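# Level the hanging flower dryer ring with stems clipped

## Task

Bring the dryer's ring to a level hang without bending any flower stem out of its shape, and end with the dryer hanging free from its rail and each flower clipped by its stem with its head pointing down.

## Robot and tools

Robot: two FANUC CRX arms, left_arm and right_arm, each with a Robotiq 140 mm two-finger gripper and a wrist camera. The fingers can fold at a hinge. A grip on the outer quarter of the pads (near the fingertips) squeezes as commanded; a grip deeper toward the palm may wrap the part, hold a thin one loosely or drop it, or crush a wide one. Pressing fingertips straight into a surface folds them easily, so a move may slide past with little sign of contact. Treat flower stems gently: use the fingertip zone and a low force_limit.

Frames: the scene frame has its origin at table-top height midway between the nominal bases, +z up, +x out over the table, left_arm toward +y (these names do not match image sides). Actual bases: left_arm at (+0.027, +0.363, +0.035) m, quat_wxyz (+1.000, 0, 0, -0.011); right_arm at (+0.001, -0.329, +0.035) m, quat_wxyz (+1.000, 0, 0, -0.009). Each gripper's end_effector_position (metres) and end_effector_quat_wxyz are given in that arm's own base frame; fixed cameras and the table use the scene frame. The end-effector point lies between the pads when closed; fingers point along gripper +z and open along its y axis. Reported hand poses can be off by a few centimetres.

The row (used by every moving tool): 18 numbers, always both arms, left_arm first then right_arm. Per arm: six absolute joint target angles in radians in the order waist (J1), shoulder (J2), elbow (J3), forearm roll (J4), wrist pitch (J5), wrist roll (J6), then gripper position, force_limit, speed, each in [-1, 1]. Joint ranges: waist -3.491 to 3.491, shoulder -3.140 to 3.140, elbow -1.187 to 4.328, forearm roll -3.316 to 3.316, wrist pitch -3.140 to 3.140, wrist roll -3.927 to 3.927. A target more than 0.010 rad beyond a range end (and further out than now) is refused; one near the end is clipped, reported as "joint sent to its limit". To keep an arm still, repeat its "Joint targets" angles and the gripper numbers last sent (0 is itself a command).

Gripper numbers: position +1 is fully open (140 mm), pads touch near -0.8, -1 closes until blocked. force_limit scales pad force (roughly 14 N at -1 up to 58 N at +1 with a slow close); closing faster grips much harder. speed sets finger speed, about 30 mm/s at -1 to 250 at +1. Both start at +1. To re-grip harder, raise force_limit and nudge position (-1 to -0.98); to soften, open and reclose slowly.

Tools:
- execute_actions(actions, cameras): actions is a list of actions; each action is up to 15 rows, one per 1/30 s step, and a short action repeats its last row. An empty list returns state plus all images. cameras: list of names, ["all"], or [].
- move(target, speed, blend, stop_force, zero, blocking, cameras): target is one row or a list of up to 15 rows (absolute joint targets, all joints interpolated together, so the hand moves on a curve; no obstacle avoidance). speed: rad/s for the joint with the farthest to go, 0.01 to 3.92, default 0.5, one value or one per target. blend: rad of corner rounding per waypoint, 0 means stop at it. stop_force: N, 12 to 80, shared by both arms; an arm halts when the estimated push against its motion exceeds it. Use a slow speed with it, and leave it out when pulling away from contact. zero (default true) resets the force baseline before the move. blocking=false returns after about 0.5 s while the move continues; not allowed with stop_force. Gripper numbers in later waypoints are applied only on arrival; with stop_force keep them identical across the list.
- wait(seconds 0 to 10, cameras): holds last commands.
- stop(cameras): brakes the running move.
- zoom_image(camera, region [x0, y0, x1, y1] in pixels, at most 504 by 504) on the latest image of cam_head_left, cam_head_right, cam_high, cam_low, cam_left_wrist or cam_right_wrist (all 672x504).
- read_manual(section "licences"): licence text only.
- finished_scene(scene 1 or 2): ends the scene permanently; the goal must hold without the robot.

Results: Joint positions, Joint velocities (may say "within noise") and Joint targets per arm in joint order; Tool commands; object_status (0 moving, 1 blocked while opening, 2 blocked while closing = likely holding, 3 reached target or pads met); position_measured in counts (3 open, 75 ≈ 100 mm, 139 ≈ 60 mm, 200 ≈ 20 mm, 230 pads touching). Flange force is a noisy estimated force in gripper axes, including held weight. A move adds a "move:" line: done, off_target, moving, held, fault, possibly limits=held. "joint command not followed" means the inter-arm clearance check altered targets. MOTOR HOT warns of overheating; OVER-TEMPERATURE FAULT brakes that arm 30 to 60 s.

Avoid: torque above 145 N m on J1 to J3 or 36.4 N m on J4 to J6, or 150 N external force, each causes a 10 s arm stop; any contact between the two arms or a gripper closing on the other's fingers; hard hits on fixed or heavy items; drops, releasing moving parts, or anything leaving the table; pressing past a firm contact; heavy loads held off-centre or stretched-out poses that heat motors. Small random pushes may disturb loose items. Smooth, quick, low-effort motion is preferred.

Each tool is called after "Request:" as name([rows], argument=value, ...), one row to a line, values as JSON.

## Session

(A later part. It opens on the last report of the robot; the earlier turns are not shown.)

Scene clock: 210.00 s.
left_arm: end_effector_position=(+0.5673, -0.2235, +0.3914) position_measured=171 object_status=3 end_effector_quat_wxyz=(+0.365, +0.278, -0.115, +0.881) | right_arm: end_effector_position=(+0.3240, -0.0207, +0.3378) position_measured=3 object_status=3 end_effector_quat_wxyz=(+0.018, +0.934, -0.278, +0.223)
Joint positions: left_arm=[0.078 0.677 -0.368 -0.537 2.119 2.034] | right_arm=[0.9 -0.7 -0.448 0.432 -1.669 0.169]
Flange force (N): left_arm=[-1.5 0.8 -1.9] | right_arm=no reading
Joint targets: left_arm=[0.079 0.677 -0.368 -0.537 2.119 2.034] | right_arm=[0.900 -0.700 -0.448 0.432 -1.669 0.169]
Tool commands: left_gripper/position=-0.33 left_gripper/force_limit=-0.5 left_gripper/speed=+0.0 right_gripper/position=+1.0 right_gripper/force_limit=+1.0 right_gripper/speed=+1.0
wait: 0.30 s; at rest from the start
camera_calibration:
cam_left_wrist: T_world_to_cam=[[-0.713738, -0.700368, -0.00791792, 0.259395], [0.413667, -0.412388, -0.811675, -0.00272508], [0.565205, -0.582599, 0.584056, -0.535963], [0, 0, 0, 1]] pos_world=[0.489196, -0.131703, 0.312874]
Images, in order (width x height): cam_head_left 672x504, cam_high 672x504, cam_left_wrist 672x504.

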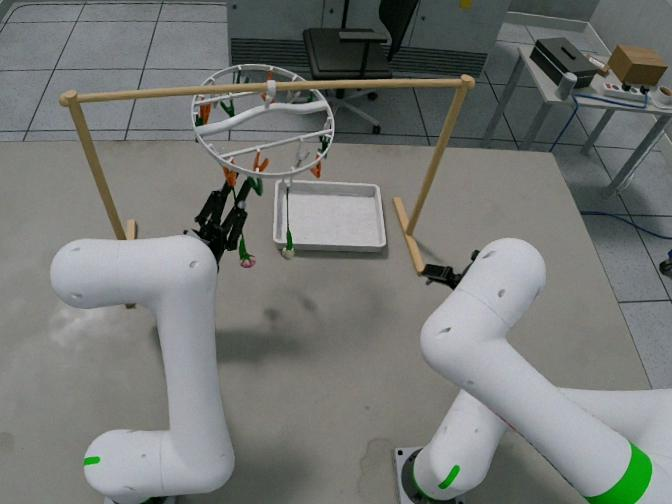

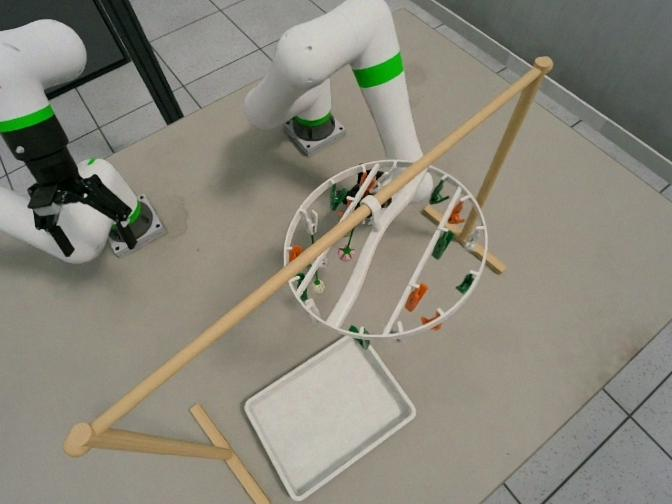

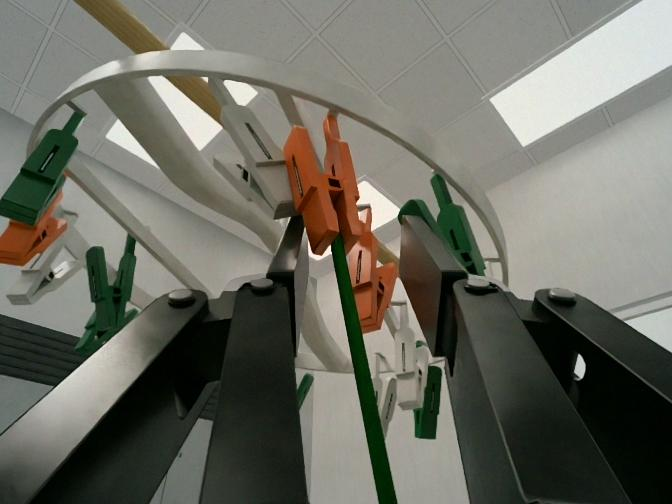

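Request:
move(target=[0.1748,0.1886,-0.8093,-0.5622,1.714,1.925,-0.33,-0.5,0,0.9,-0.7,-0.448,0.432,-1.669,0.169,1,1,1], speed=0.3, cameras=["cam_left_wrist","cam_head_left"])

Request:
zoom_image(camera="cam_left_wrist", region=[240, 80, 460, 300])

Request:
zoom_image(camera="cam_head_left", region=[180, 60, 340, 280])

Scene clock: 231.27 s.
left_arm: end_effector_position=(+0.5197, -0.2109, +0.3934) position_measured=171 object_status=3 end_effector_quat_wxyz=(+0.228, +0.445, -0.121, +0.857) | right_arm: end_effector_position=(+0.3240, -0.0207, +0.3378) position_measured=3 object_status=3 end_effector_quat_wxyz=(+0.018, +0.934, -0.278, +0.223)
Joint positions: left_arm=[0.175 0.189 -0.809 -0.562 1.714 1.925] | right_arm=[0.9 -0.7 -0.448 0.432 -1.669 0.169]
Flange force (N): left_arm=[-1.3 0.4 -2.8] | right_arm=no reading
Joint targets: left_arm=[0.175 0.189 -0.809 -0.562 1.714 1.925] | right_arm=[0.900 -0.700 -0.448 0.432 -1.669 0.169]
move: done
camera_calibration:
cam_left_wrist: T_world_to_cam=[[-0.508252, -0.861164, -0.00880346, 0.0939079], [0.238393, -0.13086, -0.962312, 0.233528], [0.827556, -0.491195, 0.271806, -0.497086], [0, 0, 0, 1]] pos_world=[0.403424, -0.132737, 0.360664]
Images, in order (width x height): cam_head_left 672x504, cam_left_wrist 672x504.

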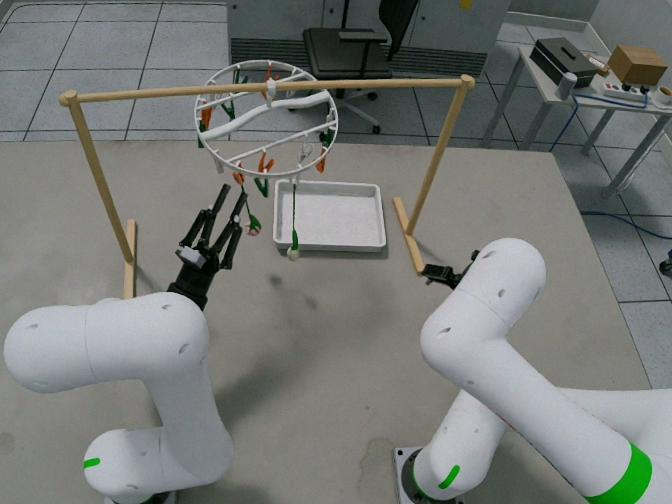

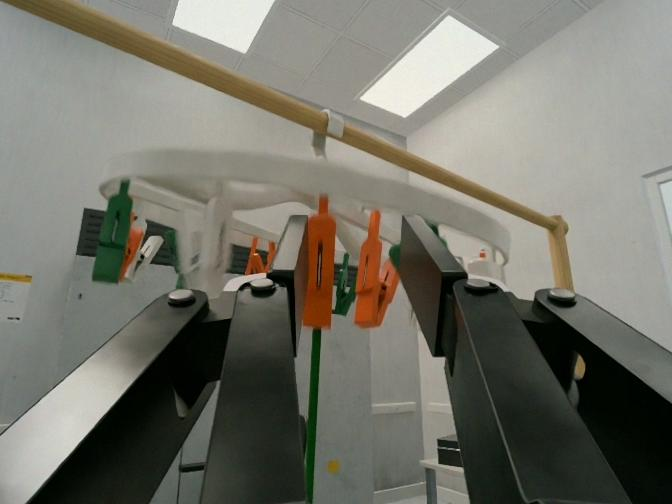

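Scaled by 2.291 from the camera's 672x504 image, which has a finer 960x720 frame.

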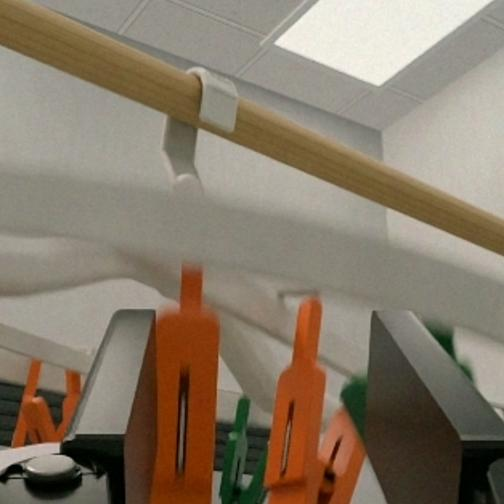

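Scaled by 2.291 from the camera's 672x504 image, which has a finer 960x720 frame.

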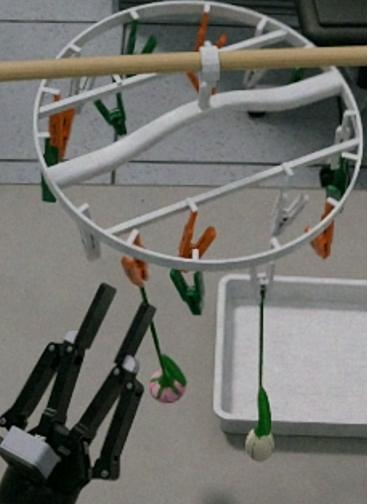

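Request:
wait(seconds=3, cameras=["cam_left_wrist","cam_head_left"])

Request:
zoom_image(camera="cam_left_wrist", region=[180, 80, 440, 340])

Request:
zoom_image(camera="cam_head_left", region=[180, 140, 320, 270])

Scene clock: 244.47 s.
left_arm: end_effector_position=(+0.5196, -0.2109, +0.3934) position_measured=171 object_status=3 end_effector_quat_wxyz=(+0.228, +0.445, -0.121, +0.857) | right_arm: end_effector_position=(+0.3240, -0.0207, +0.3378) position_measured=3 object_status=3 end_effector_quat_wxyz=(+0.018, +0.934, -0.278, +0.223)
Joint positions: left_arm=[0.175 0.189 -0.809 -0.562 1.714 1.925] | right_arm=[0.9 -0.7 -0.448 0.432 -1.669 0.169]
Flange force (N): left_arm=[-1.9 0.8 -1.3] | right_arm=no reading
Joint targets: left_arm=[0.175 0.189 -0.809 -0.562 1.714 1.925] | right_arm=[0.900 -0.700 -0.448 0.432 -1.669 0.169]
Tool commands: left_gripper/position=-0.33 left_gripper/force_limit=-0.5 left_gripper/speed=+0.0 right_gripper/position=+1.0 right_gripper/force_limit=+1.0 right_gripper/speed=+1.0
wait: 3.00 s; at rest from the start
camera_calibration:
cam_left_wrist: T_world_to_cam=[[-0.508252, -0.861164, -0.00880346, 0.0939079], [0.238393, -0.13086, -0.962312, 0.233528], [0.827556, -0.491195, 0.271806, -0.497086], [0, 0, 0, 1]] pos_world=[0.403424, -0.132737, 0.360664]
Images, in order (width x height): cam_head_left 672x504, cam_left_wrist 672x504.

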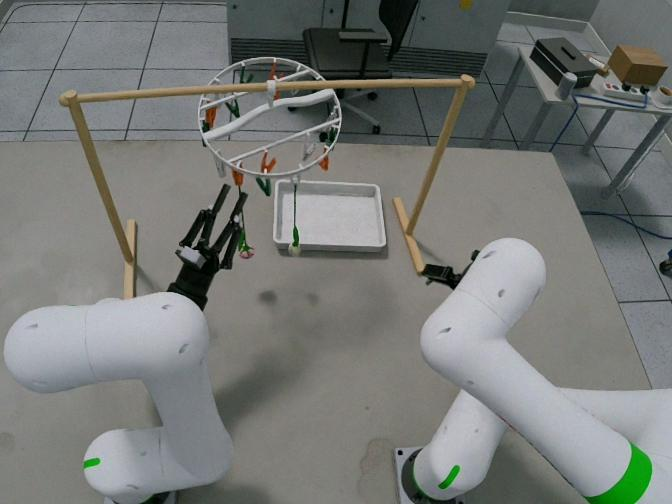

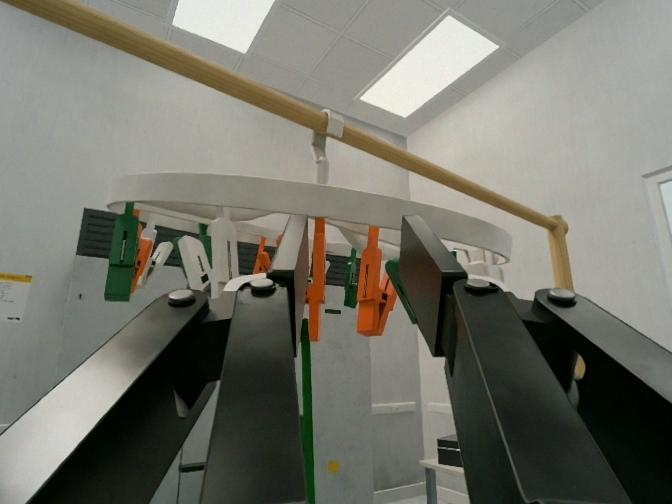

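Scaled by 1.938 from the camera's 672x504 image, which has a finer 960x720 frame.

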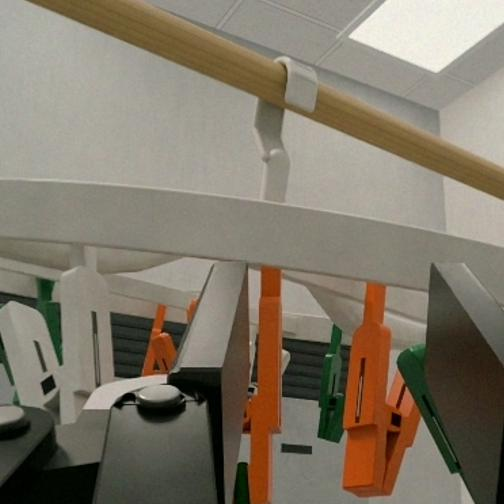

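Scaled by 3.600 from the camera's 672x504 image, which has a finer 960x720 frame.

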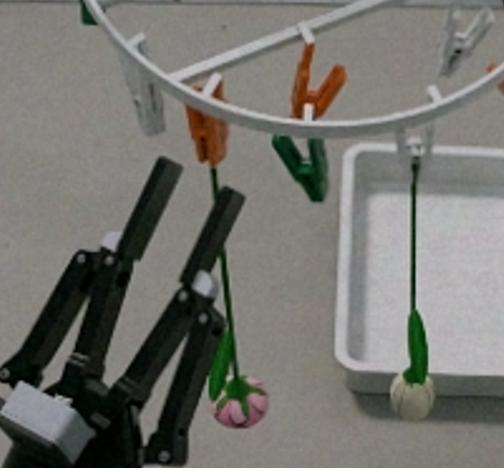

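Request:
move(target=[0.1887,0.2846,-0.7223,-0.573,1.7254,1.932,-0.33,-0.5,0,0.9,-0.7,-0.448,0.432,-1.669,0.169,1,1,1], speed=0.15, cameras=["cam_left_wrist","cam_head_left","cam_high"])

Request:
zoom_image(camera="cam_left_wrist", region=[180, 80, 440, 340])

Request:
zoom_image(camera="cam_high", region=[280, 150, 430, 300])

Scene clock: 270.80 s.
left_arm: end_effector_position=(+0.5535, -0.1999, +0.3820) position_measured=171 object_status=3 end_effector_quat_wxyz=(+0.230, +0.446, -0.120, +0.857) | right_arm: end_effector_position=(+0.3240, -0.0207, +0.3378) position_measured=3 object_status=3 end_effector_quat_wxyz=(+0.018, +0.934, -0.278, +0.223)
Joint positions: left_arm=[0.189 0.285 -0.722 -0.573 1.725 1.932] | right_arm=[0.9 -0.7 -0.448 0.432 -1.669 0.169]
Flange force (N): left_arm=[-1.6 0.3 -1.6] | right_arm=no reading
Joint targets: left_arm=[0.189 0.285 -0.722 -0.573 1.725 1.932] | right_arm=[0.900 -0.700 -0.448 0.432 -1.669 0.169]
move: done
camera_calibration:
cam_left_wrist: T_world_to_cam=[[-0.510483, -0.859879, -0.00404563, 0.120116], [0.2358, -0.135459, -0.962314, 0.21648], [0.826925, -0.492199, 0.271909, -0.516555], [0, 0, 0, 1]] pos_world=[0.437423, -0.121638, 0.349264]
Images, in order (width x height): cam_head_left 672x504, cam_high 672x504, cam_left_wrist 672x504.

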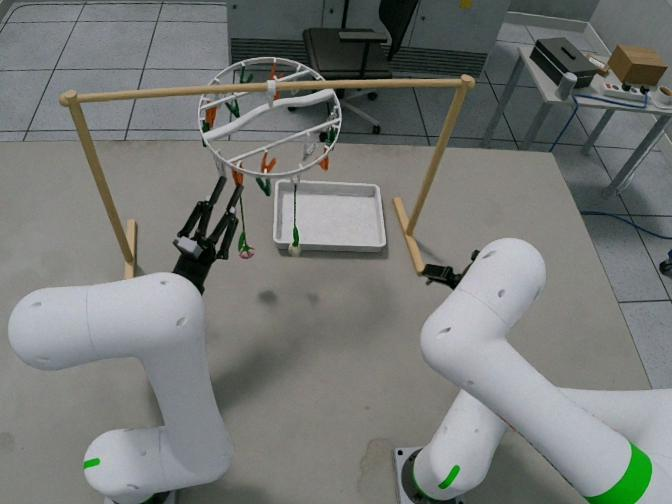

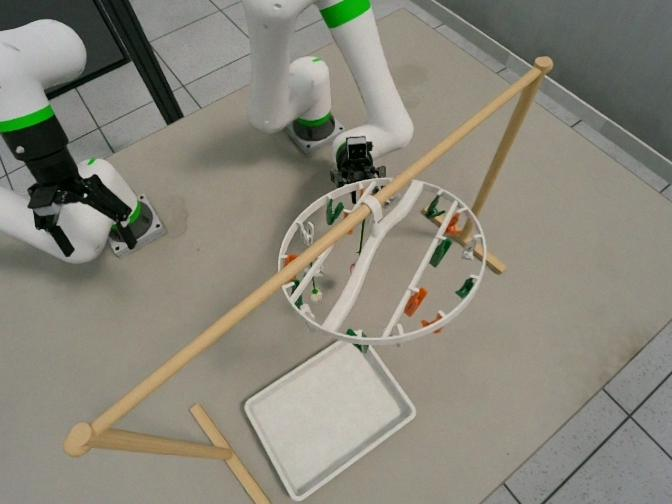

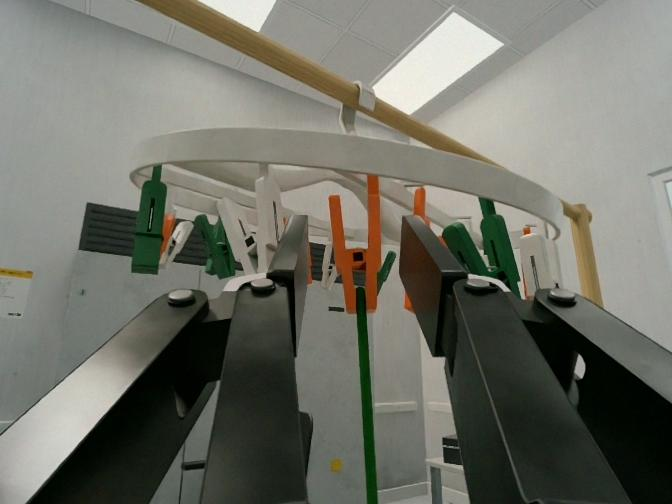

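Scaled by 1.938 from the camera's 672x504 image, which has a finer 960x720 frame.

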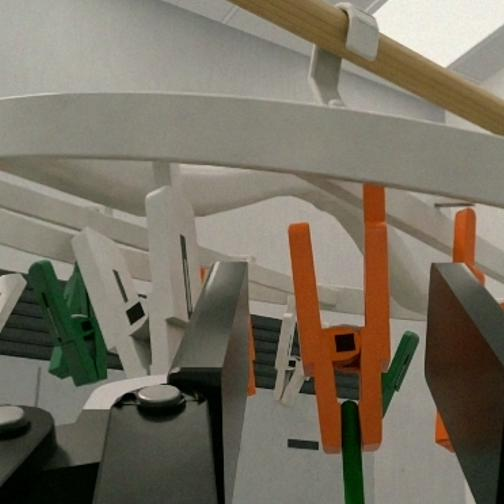

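Scaled by 3.360 from the camera's 672x504 image, which has a finer 960x720 frame.

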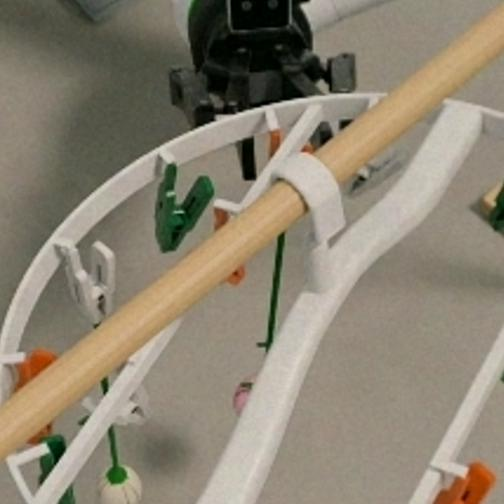

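Request:
move([
  [0.1887,0.2846,-0.7223,-0.573,1.7254,1.932,-0.33,-0.5,0,0.9613,-0.3,-1.0,-0.277,1.0476,-1.43,-0.33,-0.5,0],
  [0.1887,0.2846,-0.7223,-0.573,1.7254,1.932,-0.33,-0.5,0,0.9613,0.1993,-0.8312,-0.277,1.0476,-1.43,-0.33,-0.5,0],
  [0.1188,0.2694,-0.6536,-0.5145,1.633,1.94,-0.33,-0.5,0,0.9613,0.1993,-0.8312,-0.277,1.0476,-1.43,-0.33,-0.5,0],
], speed=[0.9,0.4,0.06], cameras=["cam_left_wrist","cam_head_left","cam_right_wrist","cam_high"])

Request:
zoom_image(camera="cam_left_wrist", region=[200, 60, 500, 360])

Scene clock: 341.37 s.
left_arm: end_effector_position=(+0.5815, -0.2209, +0.4033) position_measured=171 object_status=3 end_effector_quat_wxyz=(+0.229, +0.446, -0.120, +0.857) | right_arm: end_effector_position=(+0.5257, +0.3870, +0.1999) position_measured=171 object_status=3 end_effector_quat_wxyz=(+0.662, -0.250, +0.662, +0.250)
Joint positions: left_arm=[0.119 0.269 -0.654 -0.515 1.633 1.94] | right_arm=[0.961 0.199 -0.831 -0.277 1.048 -1.43]
Flange force (N): left_arm=[-1.6 0.4 -1.4] | right_arm=[2.0 0.7 3.5]
Joint targets: left_arm=[0.119 0.269 -0.654 -0.514 1.633 1.940] | right_arm=[0.961 0.199 -0.831 -0.277 1.048 -1.430]
move: done
camera_calibration:
cam_left_wrist: T_world_to_cam=[[-0.509815, -0.860269, -0.00512664, 0.116422], [0.236362, -0.134339, -0.962334, 0.227459], [0.827177, -0.491824, 0.271823, -0.555785], [0, 0, 0, 1]] pos_world=[0.465323, -0.142637, 0.370564]
cam_right_wrist: T_world_to_cam=[[-0.642284, 0.766412, 0.00914268, 0.0531398], [-0.244375, -0.216073, 0.945301, 0.0277049], [0.726466, 0.604917, 0.326072, -0.534887], [0, 0, 0, 1]] pos_world=[0.429478, 0.288822, 0.147736]
Images, in order (width x height): cam_head_left 672x504, cam_high 672x504, cam_left_wrist 672x504, cam_right_wrist 672x504.

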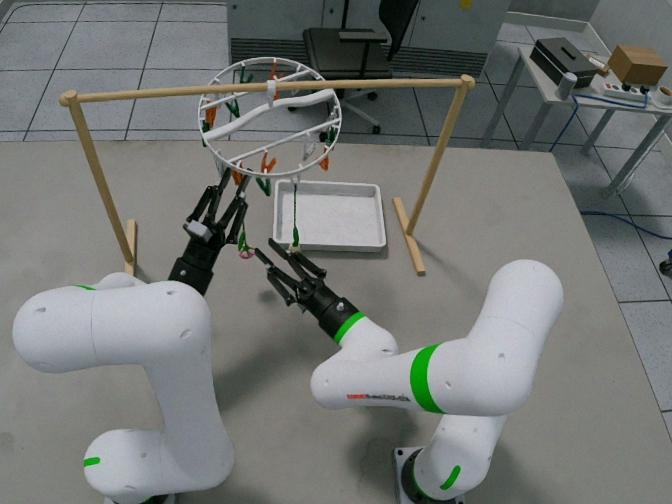

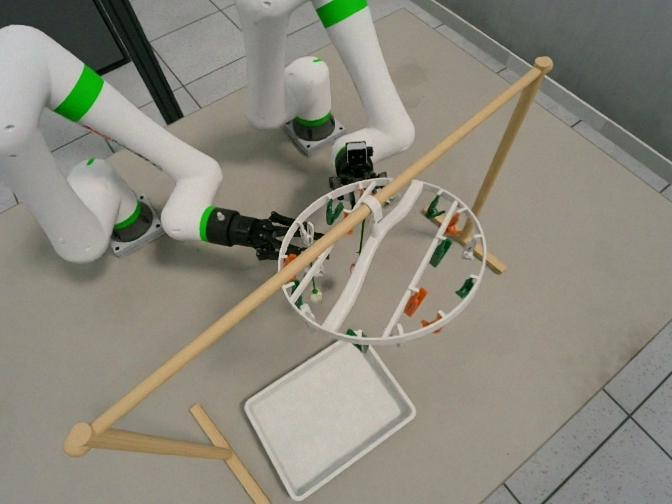

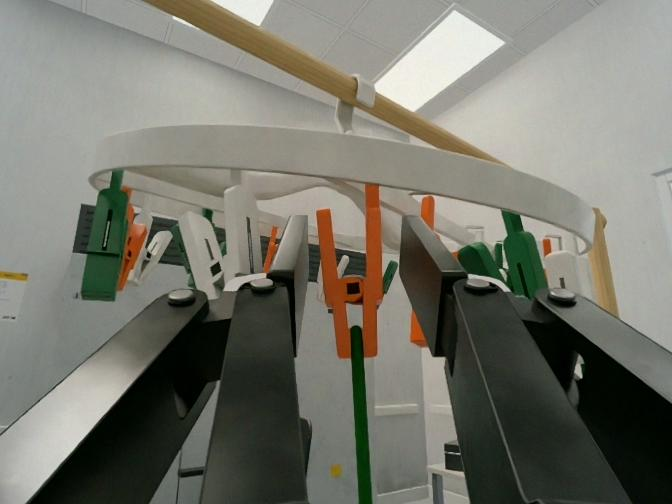

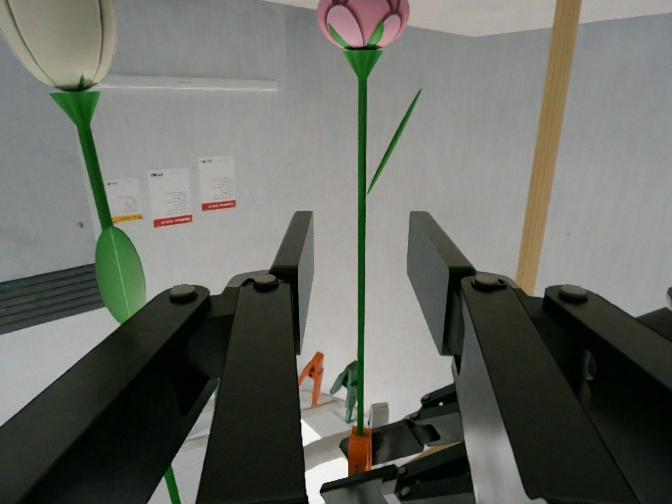

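Scaled by 1.680 from the camera's 672x504 image, which has a finer 960x720 frame.

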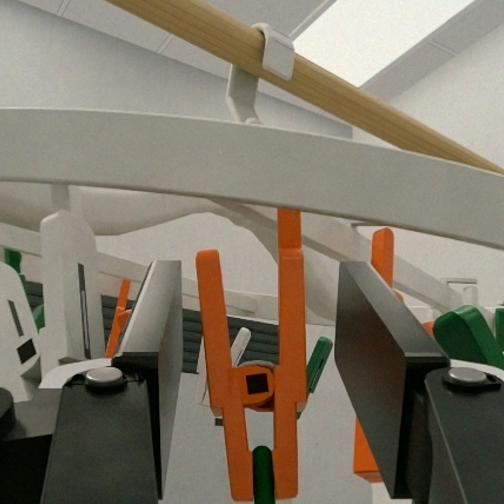

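Request:
move(target=[0.1391,0.2621,-0.6797,-0.536,1.653,1.937,-0.33,-0.5,0,0.9023,0.3754,-0.5766,-0.2208,0.9636,-1.443,-0.33,-0.5,0], speed=0.1, cameras=["cam_left_wrist","cam_head_left","cam_right_wrist","cam_high"])

Request:
zoom_image(camera="cam_head_left", region=[180, 150, 320, 290])

Request:
zoom_image(camera="cam_high", region=[270, 150, 420, 300])

Scene clock: 367.77 s.
left_arm: end_effector_position=(+0.5708, -0.2162, +0.3976) position_measured=171 object_status=3 end_effector_quat_wxyz=(+0.228, +0.447, -0.123, +0.856) | right_arm: end_effector_position=(+0.6006, +0.4524, +0.1997) position_measured=171 object_status=3 end_effector_quat_wxyz=(+0.662, -0.250, +0.662, +0.249)
Joint positions: left_arm=[0.139 0.262 -0.68 -0.536 1.653 1.937] | right_arm=[0.902 0.375 -0.577 -0.221 0.964 -1.443]
Flange force (N): left_arm=[0.0 0.2 -1.1] | right_arm=[2.4 0.8 3.5]
Joint targets: left_arm=[0.139 0.262 -0.680 -0.536 1.653 1.937] | right_arm=[0.902 0.375 -0.577 -0.221 0.964 -1.443]
move: done
camera_calibration:
cam_left_wrist: T_world_to_cam=[[-0.510828, -0.85962, -0.0103815, 0.117851], [0.235341, -0.128216, -0.963419, 0.227446], [0.826843, -0.494585, 0.2678, -0.541879], [0, 0, 0, 1]] pos_world=[0.454723, -0.137536, 0.365464]
cam_right_wrist: T_world_to_cam=[[-0.641804, 0.766823, 0.0083842, 0.0508472], [-0.244888, -0.215299, 0.945345, 0.0603055], [0.726717, 0.604672, 0.325965, -0.62882], [0, 0, 0, 1]] pos_world=[0.504376, 0.354223, 0.147538]
Images, in order (width x height): cam_head_left 672x504, cam_high 672x504, cam_left_wrist 672x504, cam_right_wrist 672x504.

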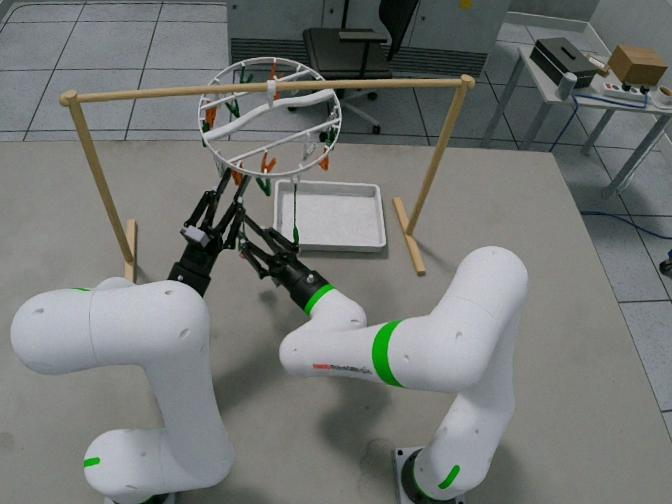

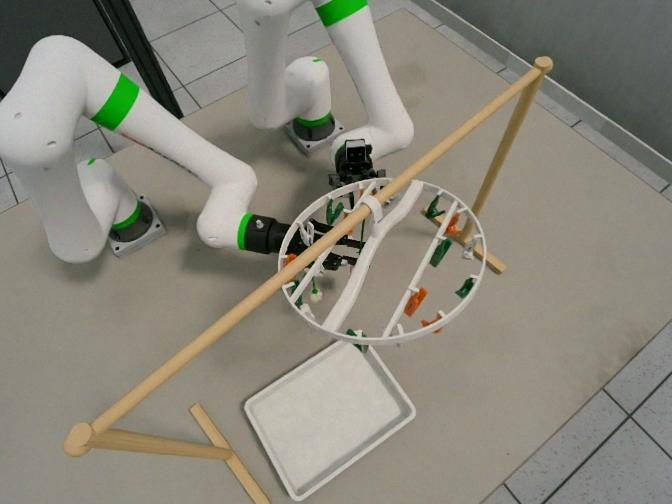

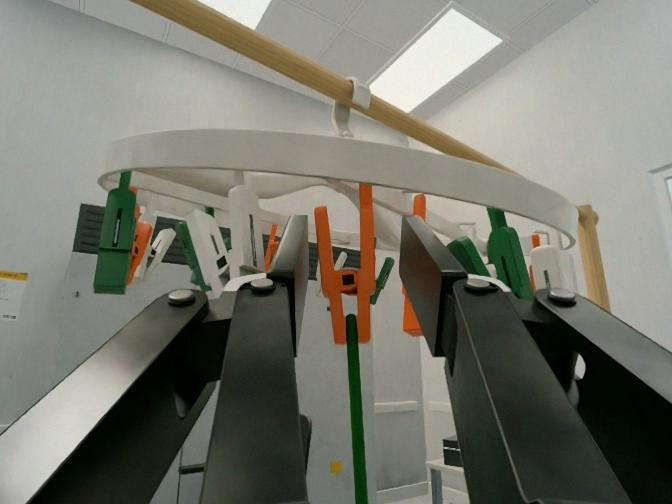

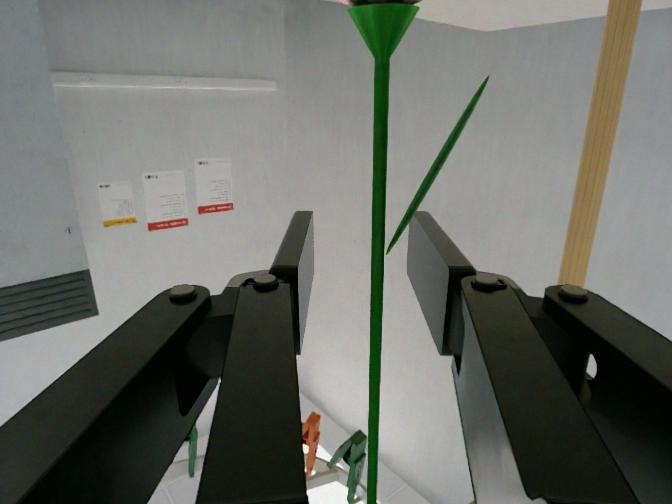

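Scaled by 3.600 from the camera's 672x504 image, which has a finer 960x720 frame.

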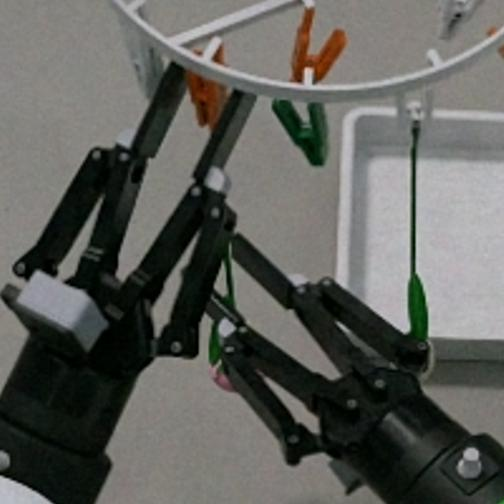

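Scaled by 3.360 from the camera's 672x504 image, which has a finer 960x720 frame.

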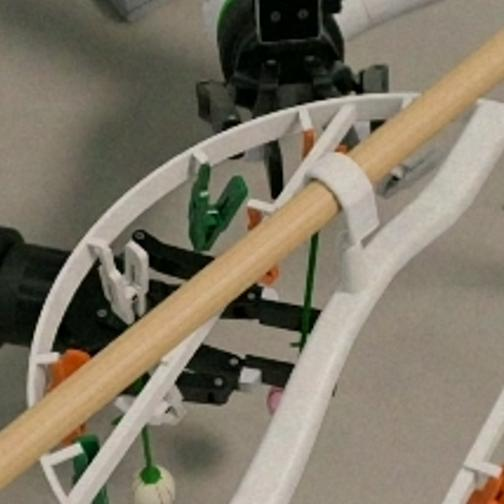

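Request:
execute_actions([
  [[0.1391,0.2621,-0.6797,-0.536,1.653,1.937,-0.33,-0.5,0,0.9023,0.3754,-0.5766,-0.2208,0.9636,-1.443,-1,-0.5,-1]],
])

Request:
wait(seconds=1, cameras=["cam_left_wrist","cam_right_wrist","cam_high"])

Request:
zoom_image(camera="cam_high", region=[270, 150, 420, 300])

Scene clock: 376.97 s.
left_arm: end_effector_position=(+0.5708, -0.2162, +0.3976) position_measured=171 object_status=3 end_effector_quat_wxyz=(+0.228, +0.447, -0.123, +0.856) | right_arm: end_effector_position=(+0.6006, +0.4524, +0.1997) position_measured=218 object_status=0 end_effector_quat_wxyz=(+0.662, -0.250, +0.662, +0.249)
Joint positions: left_arm=[0.139 0.262 -0.68 -0.536 1.653 1.937] | right_arm=[0.902 0.375 -0.577 -0.221 0.964 -1.443]
Flange force (N): left_arm=[-1.8 0.2 -1.9] | right_arm=[1.8 0.6 4.0]
Joint targets: left_arm=[0.139 0.262 -0.680 -0.536 1.653 1.937] | right_arm=[0.902 0.375 -0.577 -0.221 0.964 -1.443]
Step readings (joint positions of left_arm | right_arm):
0: [0.139 0.262 -0.680 -0.536 1.653 1.937] | [0.902 0.375 -0.577 -0.221 0.964 -1.443]
1: [0.139 0.262 -0.680 -0.536 1.653 1.937] | [0.902 0.375 -0.577 -0.221 0.964 -1.443]
2: [0.139 0.262 -0.680 -0.536 1.653 1.937] | [0.902 0.375 -0.577 -0.221 0.964 -1.443]
4: [0.139 0.262 -0.680 -0.536 1.653 1.937] | [0.902 0.375 -0.577 -0.221 0.964 -1.443]
8: [0.139 0.262 -0.680 -0.536 1.653 1.937] | [0.902 0.375 -0.577 -0.221 0.964 -1.443]
15: [0.139 0.262 -0.680 -0.536 1.653 1.937] | [0.902 0.375 -0.577 -0.221 0.964 -1.443]

Scene clock: 377.97 s.
left_arm: end_effector_position=(+0.5708, -0.2162, +0.3976) position_measured=171 object_status=3 end_effector_quat_wxyz=(+0.228, +0.447, -0.123, +0.856) | right_arm: end_effector_position=(+0.6006, +0.4524, +0.1997) position_measured=218 object_status=2 end_effector_quat_wxyz=(+0.662, -0.250, +0.662, +0.249)
Joint positions: left_arm=[0.139 0.262 -0.68 -0.536 1.653 1.937] | right_arm=[0.902 0.375 -0.577 -0.221 0.964 -1.443]
Flange force (N): left_arm=[-1.1 0.5 -1.9] | right_arm=[1.8 -0.1 3.5]
Joint targets: left_arm=[0.139 0.262 -0.680 -0.536 1.653 1.937] | right_arm=[0.902 0.375 -0.577 -0.221 0.964 -1.443]
Tool commands: left_gripper/position=-0.33 left_gripper/force_limit=-0.5 left_gripper/speed=+0.0 right_gripper/position=-1.0 right_gripper/force_limit=-0.5 right_gripper/speed=-1.0
wait: 1.00 s; at rest by 0.17 s
camera_calibration:
cam_left_wrist: T_world_to_cam=[[-0.510828, -0.85962, -0.0103815, 0.117851], [0.235341, -0.128216, -0.963419, 0.227446], [0.826843, -0.494585, 0.2678, -0.541879], [0, 0, 0, 1]] pos_world=[0.454723, -0.137536, 0.365464]
cam_right_wrist: T_world_to_cam=[[-0.641804, 0.766823, 0.0083842, 0.0508472], [-0.244888, -0.215299, 0.945345, 0.0603055], [0.726717, 0.604672, 0.325965, -0.62882], [0, 0, 0, 1]] pos_world=[0.504376, 0.354223, 0.147538]
Images, in order (width x height): cam_high 672x504, cam_left_wrist 672x504, cam_right_wrist 672x504.

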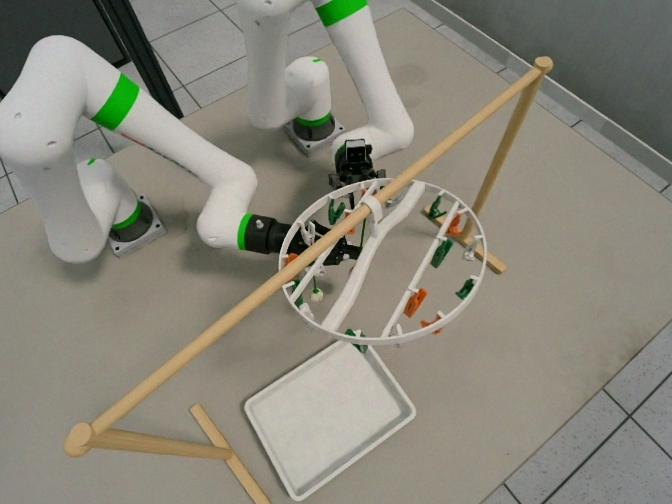

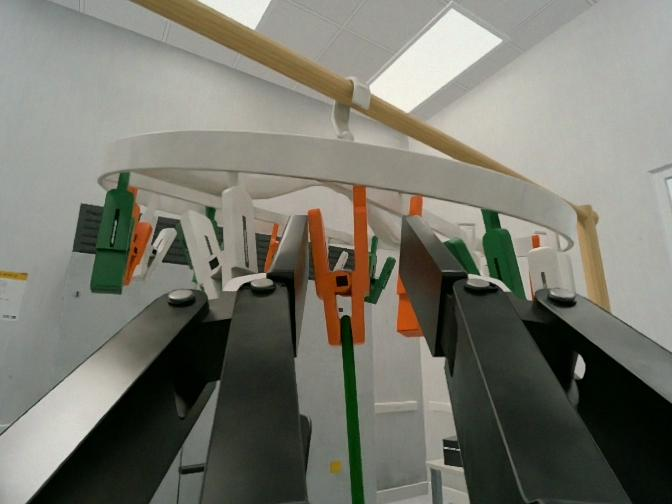

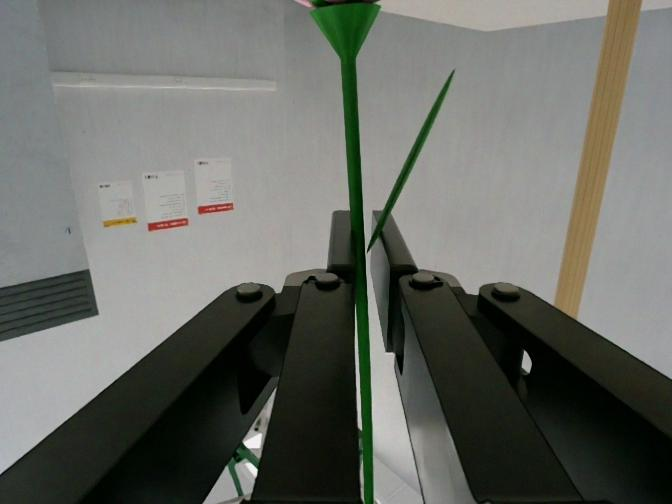

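Scaled by 3.360 from the camera's 672x504 image, which has a finer 960x720 frame.

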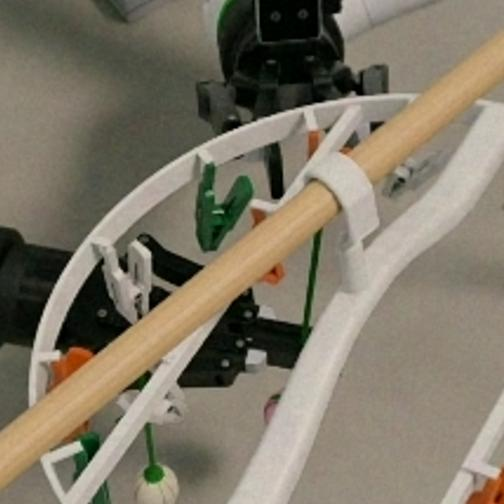

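Request:
execute_actions([
  [[0.1391,0.2621,-0.6797,-0.536,1.653,1.937,-1,-1,-1,0.9023,0.3754,-0.5766,-0.2208,0.9636,-1.443,-1,-0.5,-1]],
])

Request:
wait(seconds=1.5, cameras=["cam_left_wrist"])

Request:
zoom_image(camera="cam_left_wrist", region=[240, 130, 460, 350])

Scene clock: 384.13 s.
left_arm: end_effector_position=(+0.5708, -0.2162, +0.3976) position_measured=195 object_status=0 end_effector_quat_wxyz=(+0.228, +0.447, -0.123, +0.856) | right_arm: end_effector_position=(+0.6006, +0.4524, +0.1997) position_measured=218 object_status=2 end_effector_quat_wxyz=(+0.662, -0.250, +0.662, +0.249)
Joint positions: left_arm=[0.139 0.262 -0.68 -0.536 1.653 1.937] | right_arm=[0.902 0.375 -0.577 -0.221 0.964 -1.443]
Flange force (N): left_arm=[-1.5 0.1 -1.8] | right_arm=[2.6 0.2 3.7]
Joint targets: left_arm=[0.139 0.262 -0.680 -0.536 1.653 1.937] | right_arm=[0.902 0.375 -0.577 -0.221 0.964 -1.443]
Step readings (joint positions of left_arm | right_arm):
0: [0.139 0.262 -0.680 -0.536 1.653 1.937] | [0.902 0.375 -0.577 -0.221 0.964 -1.443]
1: [0.139 0.262 -0.680 -0.536 1.653 1.937] | [0.902 0.375 -0.577 -0.221 0.964 -1.443]
2: [0.139 0.262 -0.680 -0.536 1.653 1.937] | [0.902 0.375 -0.577 -0.221 0.964 -1.443]
4: [0.139 0.262 -0.680 -0.536 1.653 1.937] | [0.902 0.375 -0.577 -0.221 0.964 -1.443]
8: [0.139 0.262 -0.680 -0.536 1.653 1.937] | [0.902 0.375 -0.577 -0.221 0.964 -1.443]
15: [0.139 0.262 -0.680 -0.536 1.653 1.937] | [0.902 0.375 -0.577 -0.221 0.964 -1.443]

Scene clock: 385.63 s.
left_arm: end_effector_position=(+0.5708, -0.2162, +0.3976) position_measured=195 object_status=2 end_effector_quat_wxyz=(+0.228, +0.447, -0.123, +0.856) | right_arm: end_effector_position=(+0.6006, +0.4524, +0.1997) position_measured=218 object_status=2 end_effector_quat_wxyz=(+0.662, -0.250, +0.662, +0.249)
Joint positions: left_arm=[0.139 0.262 -0.68 -0.536 1.653 1.937] | right_arm=[0.902 0.375 -0.577 -0.221 0.964 -1.443]
Flange force (N): left_arm=[-0.6 0.4 -0.8] | right_arm=[3.1 0.6 3.7]
Joint targets: left_arm=[0.139 0.262 -0.680 -0.536 1.653 1.937] | right_arm=[0.902 0.375 -0.577 -0.221 0.964 -1.443]
Tool commands: left_gripper/position=-1.0 left_gripper/force_limit=-1.0 left_gripper/speed=-1.0 right_gripper/position=-1.0 right_gripper/force_limit=-0.5 right_gripper/speed=-1.0
wait: 1.50 s; at rest by 0.17 s
camera_calibration:
cam_left_wrist: T_world_to_cam=[[-0.510828, -0.85962, -0.0103815, 0.117851], [0.235341, -0.128216, -0.963419, 0.227446], [0.826843, -0.494585, 0.2678, -0.541879], [0, 0, 0, 1]] pos_world=[0.454723, -0.137536, 0.365464]
Images, in order (width x height): cam_left_wrist 672x504.

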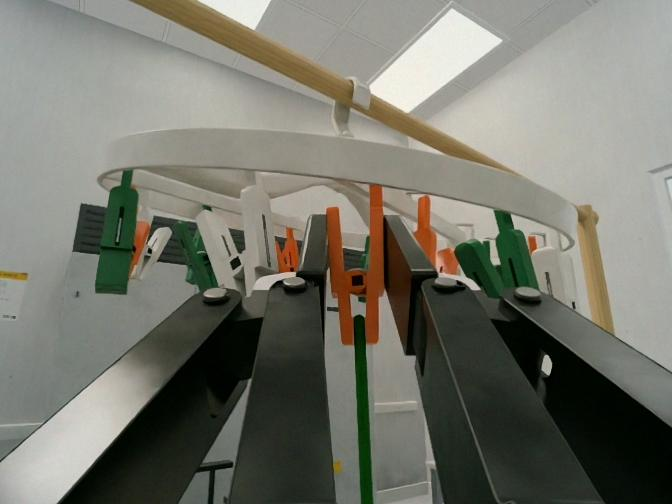

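Scaled by 2.291 from the camera's 672x504 image, which has a finer 960x720 frame.

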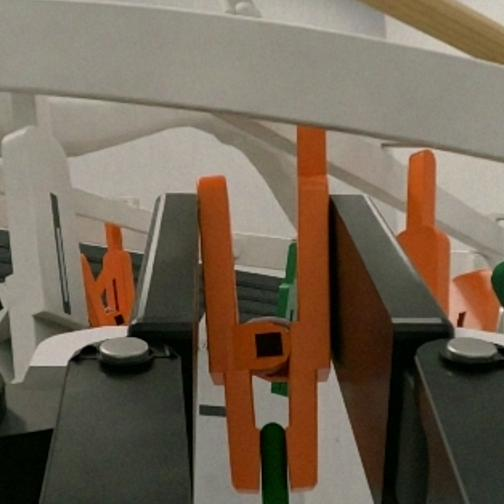

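Request:
execute_actions([
  [[0.1391,0.2621,-0.6797,-0.536,1.653,1.937,-0.98,0,-1,0.9023,0.3754,-0.5766,-0.2208,0.9636,-1.443,-1,-0.5,-1]],
])

Request:
wait(seconds=1.5, cameras=["cam_left_wrist","cam_high","cam_right_wrist"])

Request:
zoom_image(camera="cam_left_wrist", region=[240, 130, 460, 350])

Scene clock: 392.23 s.
left_arm: end_effector_position=(+0.5708, -0.2162, +0.3976) position_measured=201 object_status=2 end_effector_quat_wxyz=(+0.228, +0.447, -0.123, +0.856) | right_arm: end_effector_position=(+0.6006, +0.4524, +0.1997) position_measured=218 object_status=2 end_effector_quat_wxyz=(+0.662, -0.250, +0.662, +0.249)
Joint positions: left_arm=[0.139 0.262 -0.68 -0.536 1.653 1.937] | right_arm=[0.902 0.375 -0.577 -0.221 0.964 -1.443]
Flange force (N): left_arm=[-0.4 0.0 -2.1] | right_arm=[3.0 0.9 4.2]
Joint targets: left_arm=[0.139 0.262 -0.680 -0.536 1.653 1.937] | right_arm=[0.902 0.375 -0.577 -0.221 0.964 -1.443]
Step readings (joint positions of left_arm | right_arm):
0: [0.139 0.262 -0.680 -0.536 1.653 1.937] | [0.902 0.375 -0.577 -0.221 0.964 -1.443]
1: [0.139 0.262 -0.680 -0.536 1.653 1.937] | [0.902 0.375 -0.577 -0.221 0.964 -1.443]
2: [0.139 0.262 -0.680 -0.536 1.653 1.937] | [0.902 0.375 -0.577 -0.221 0.964 -1.443]
4: [0.139 0.262 -0.680 -0.536 1.653 1.937] | [0.902 0.375 -0.577 -0.221 0.964 -1.443]
8: [0.139 0.262 -0.680 -0.536 1.653 1.937] | [0.902 0.375 -0.577 -0.221 0.964 -1.443]
15: [0.139 0.262 -0.680 -0.536 1.653 1.937] | [0.902 0.375 -0.577 -0.221 0.964 -1.443]

Scene clock: 393.73 s.
left_arm: end_effector_position=(+0.5708, -0.2162, +0.3976) position_measured=201 object_status=2 end_effector_quat_wxyz=(+0.228, +0.447, -0.123, +0.856) | right_arm: end_effector_position=(+0.6006, +0.4524, +0.1997) position_measured=218 object_status=2 end_effector_quat_wxyz=(+0.662, -0.250, +0.662, +0.249)
Joint positions: left_arm=[0.139 0.262 -0.68 -0.536 1.653 1.937] | right_arm=[0.902 0.375 -0.577 -0.221 0.964 -1.443]
Flange force (N): left_arm=[-1.2 1.8 -1.2] | right_arm=[2.5 0.8 4.5]
Joint targets: left_arm=[0.139 0.262 -0.680 -0.536 1.653 1.937] | right_arm=[0.902 0.375 -0.577 -0.221 0.964 -1.443]
Tool commands: left_gripper/position=-0.98 left_gripper/force_limit=+0.0 left_gripper/speed=-1.0 right_gripper/position=-1.0 right_gripper/force_limit=-0.5 right_gripper/speed=-1.0
wait: 1.50 s; at rest by 0.17 s
camera_calibration:
cam_left_wrist: T_world_to_cam=[[-0.510828, -0.85962, -0.0103815, 0.117851], [0.235341, -0.128216, -0.963419, 0.227446], [0.826843, -0.494585, 0.2678, -0.541879], [0, 0, 0, 1]] pos_world=[0.454723, -0.137536, 0.365464]
cam_right_wrist: T_world_to_cam=[[-0.641804, 0.766823, 0.0083842, 0.0508472], [-0.244888, -0.215299, 0.945345, 0.0603055], [0.726717, 0.604672, 0.325965, -0.62882], [0, 0, 0, 1]] pos_world=[0.504376, 0.354223, 0.147538]
Images, in order (width x height): cam_high 672x504, cam_left_wrist 672x504, cam_right_wrist 672x504.

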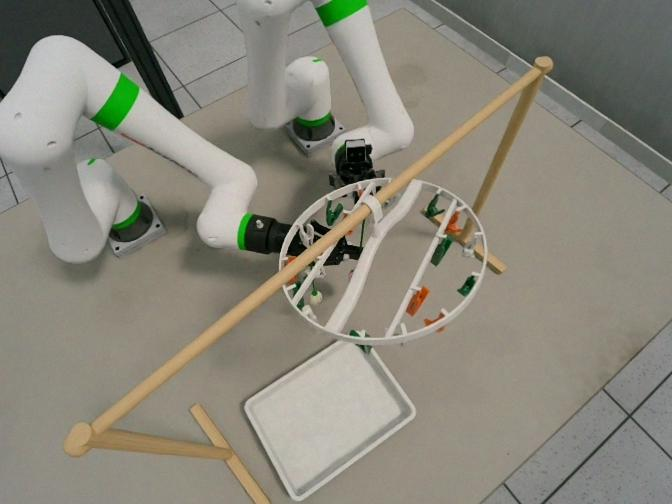

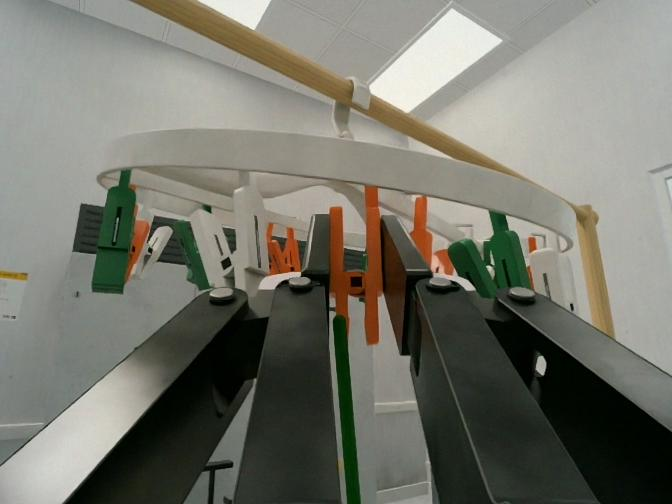

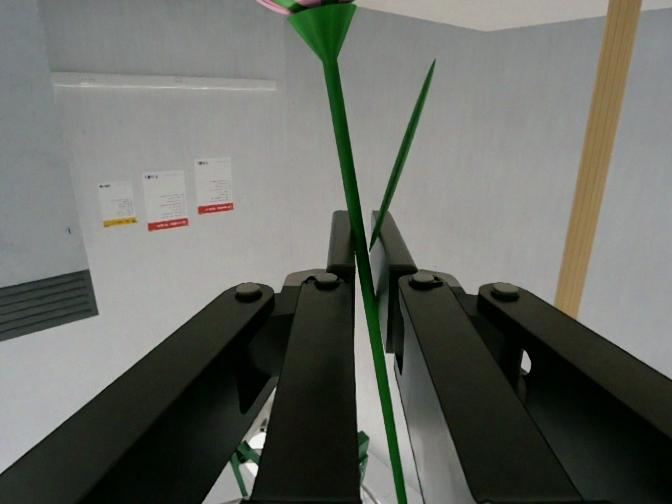

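Scaled by 2.291 from the camera's 672x504 image, which has a finer 960x720 frame.

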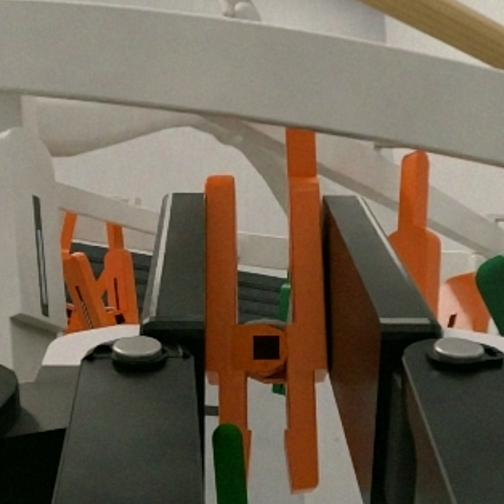

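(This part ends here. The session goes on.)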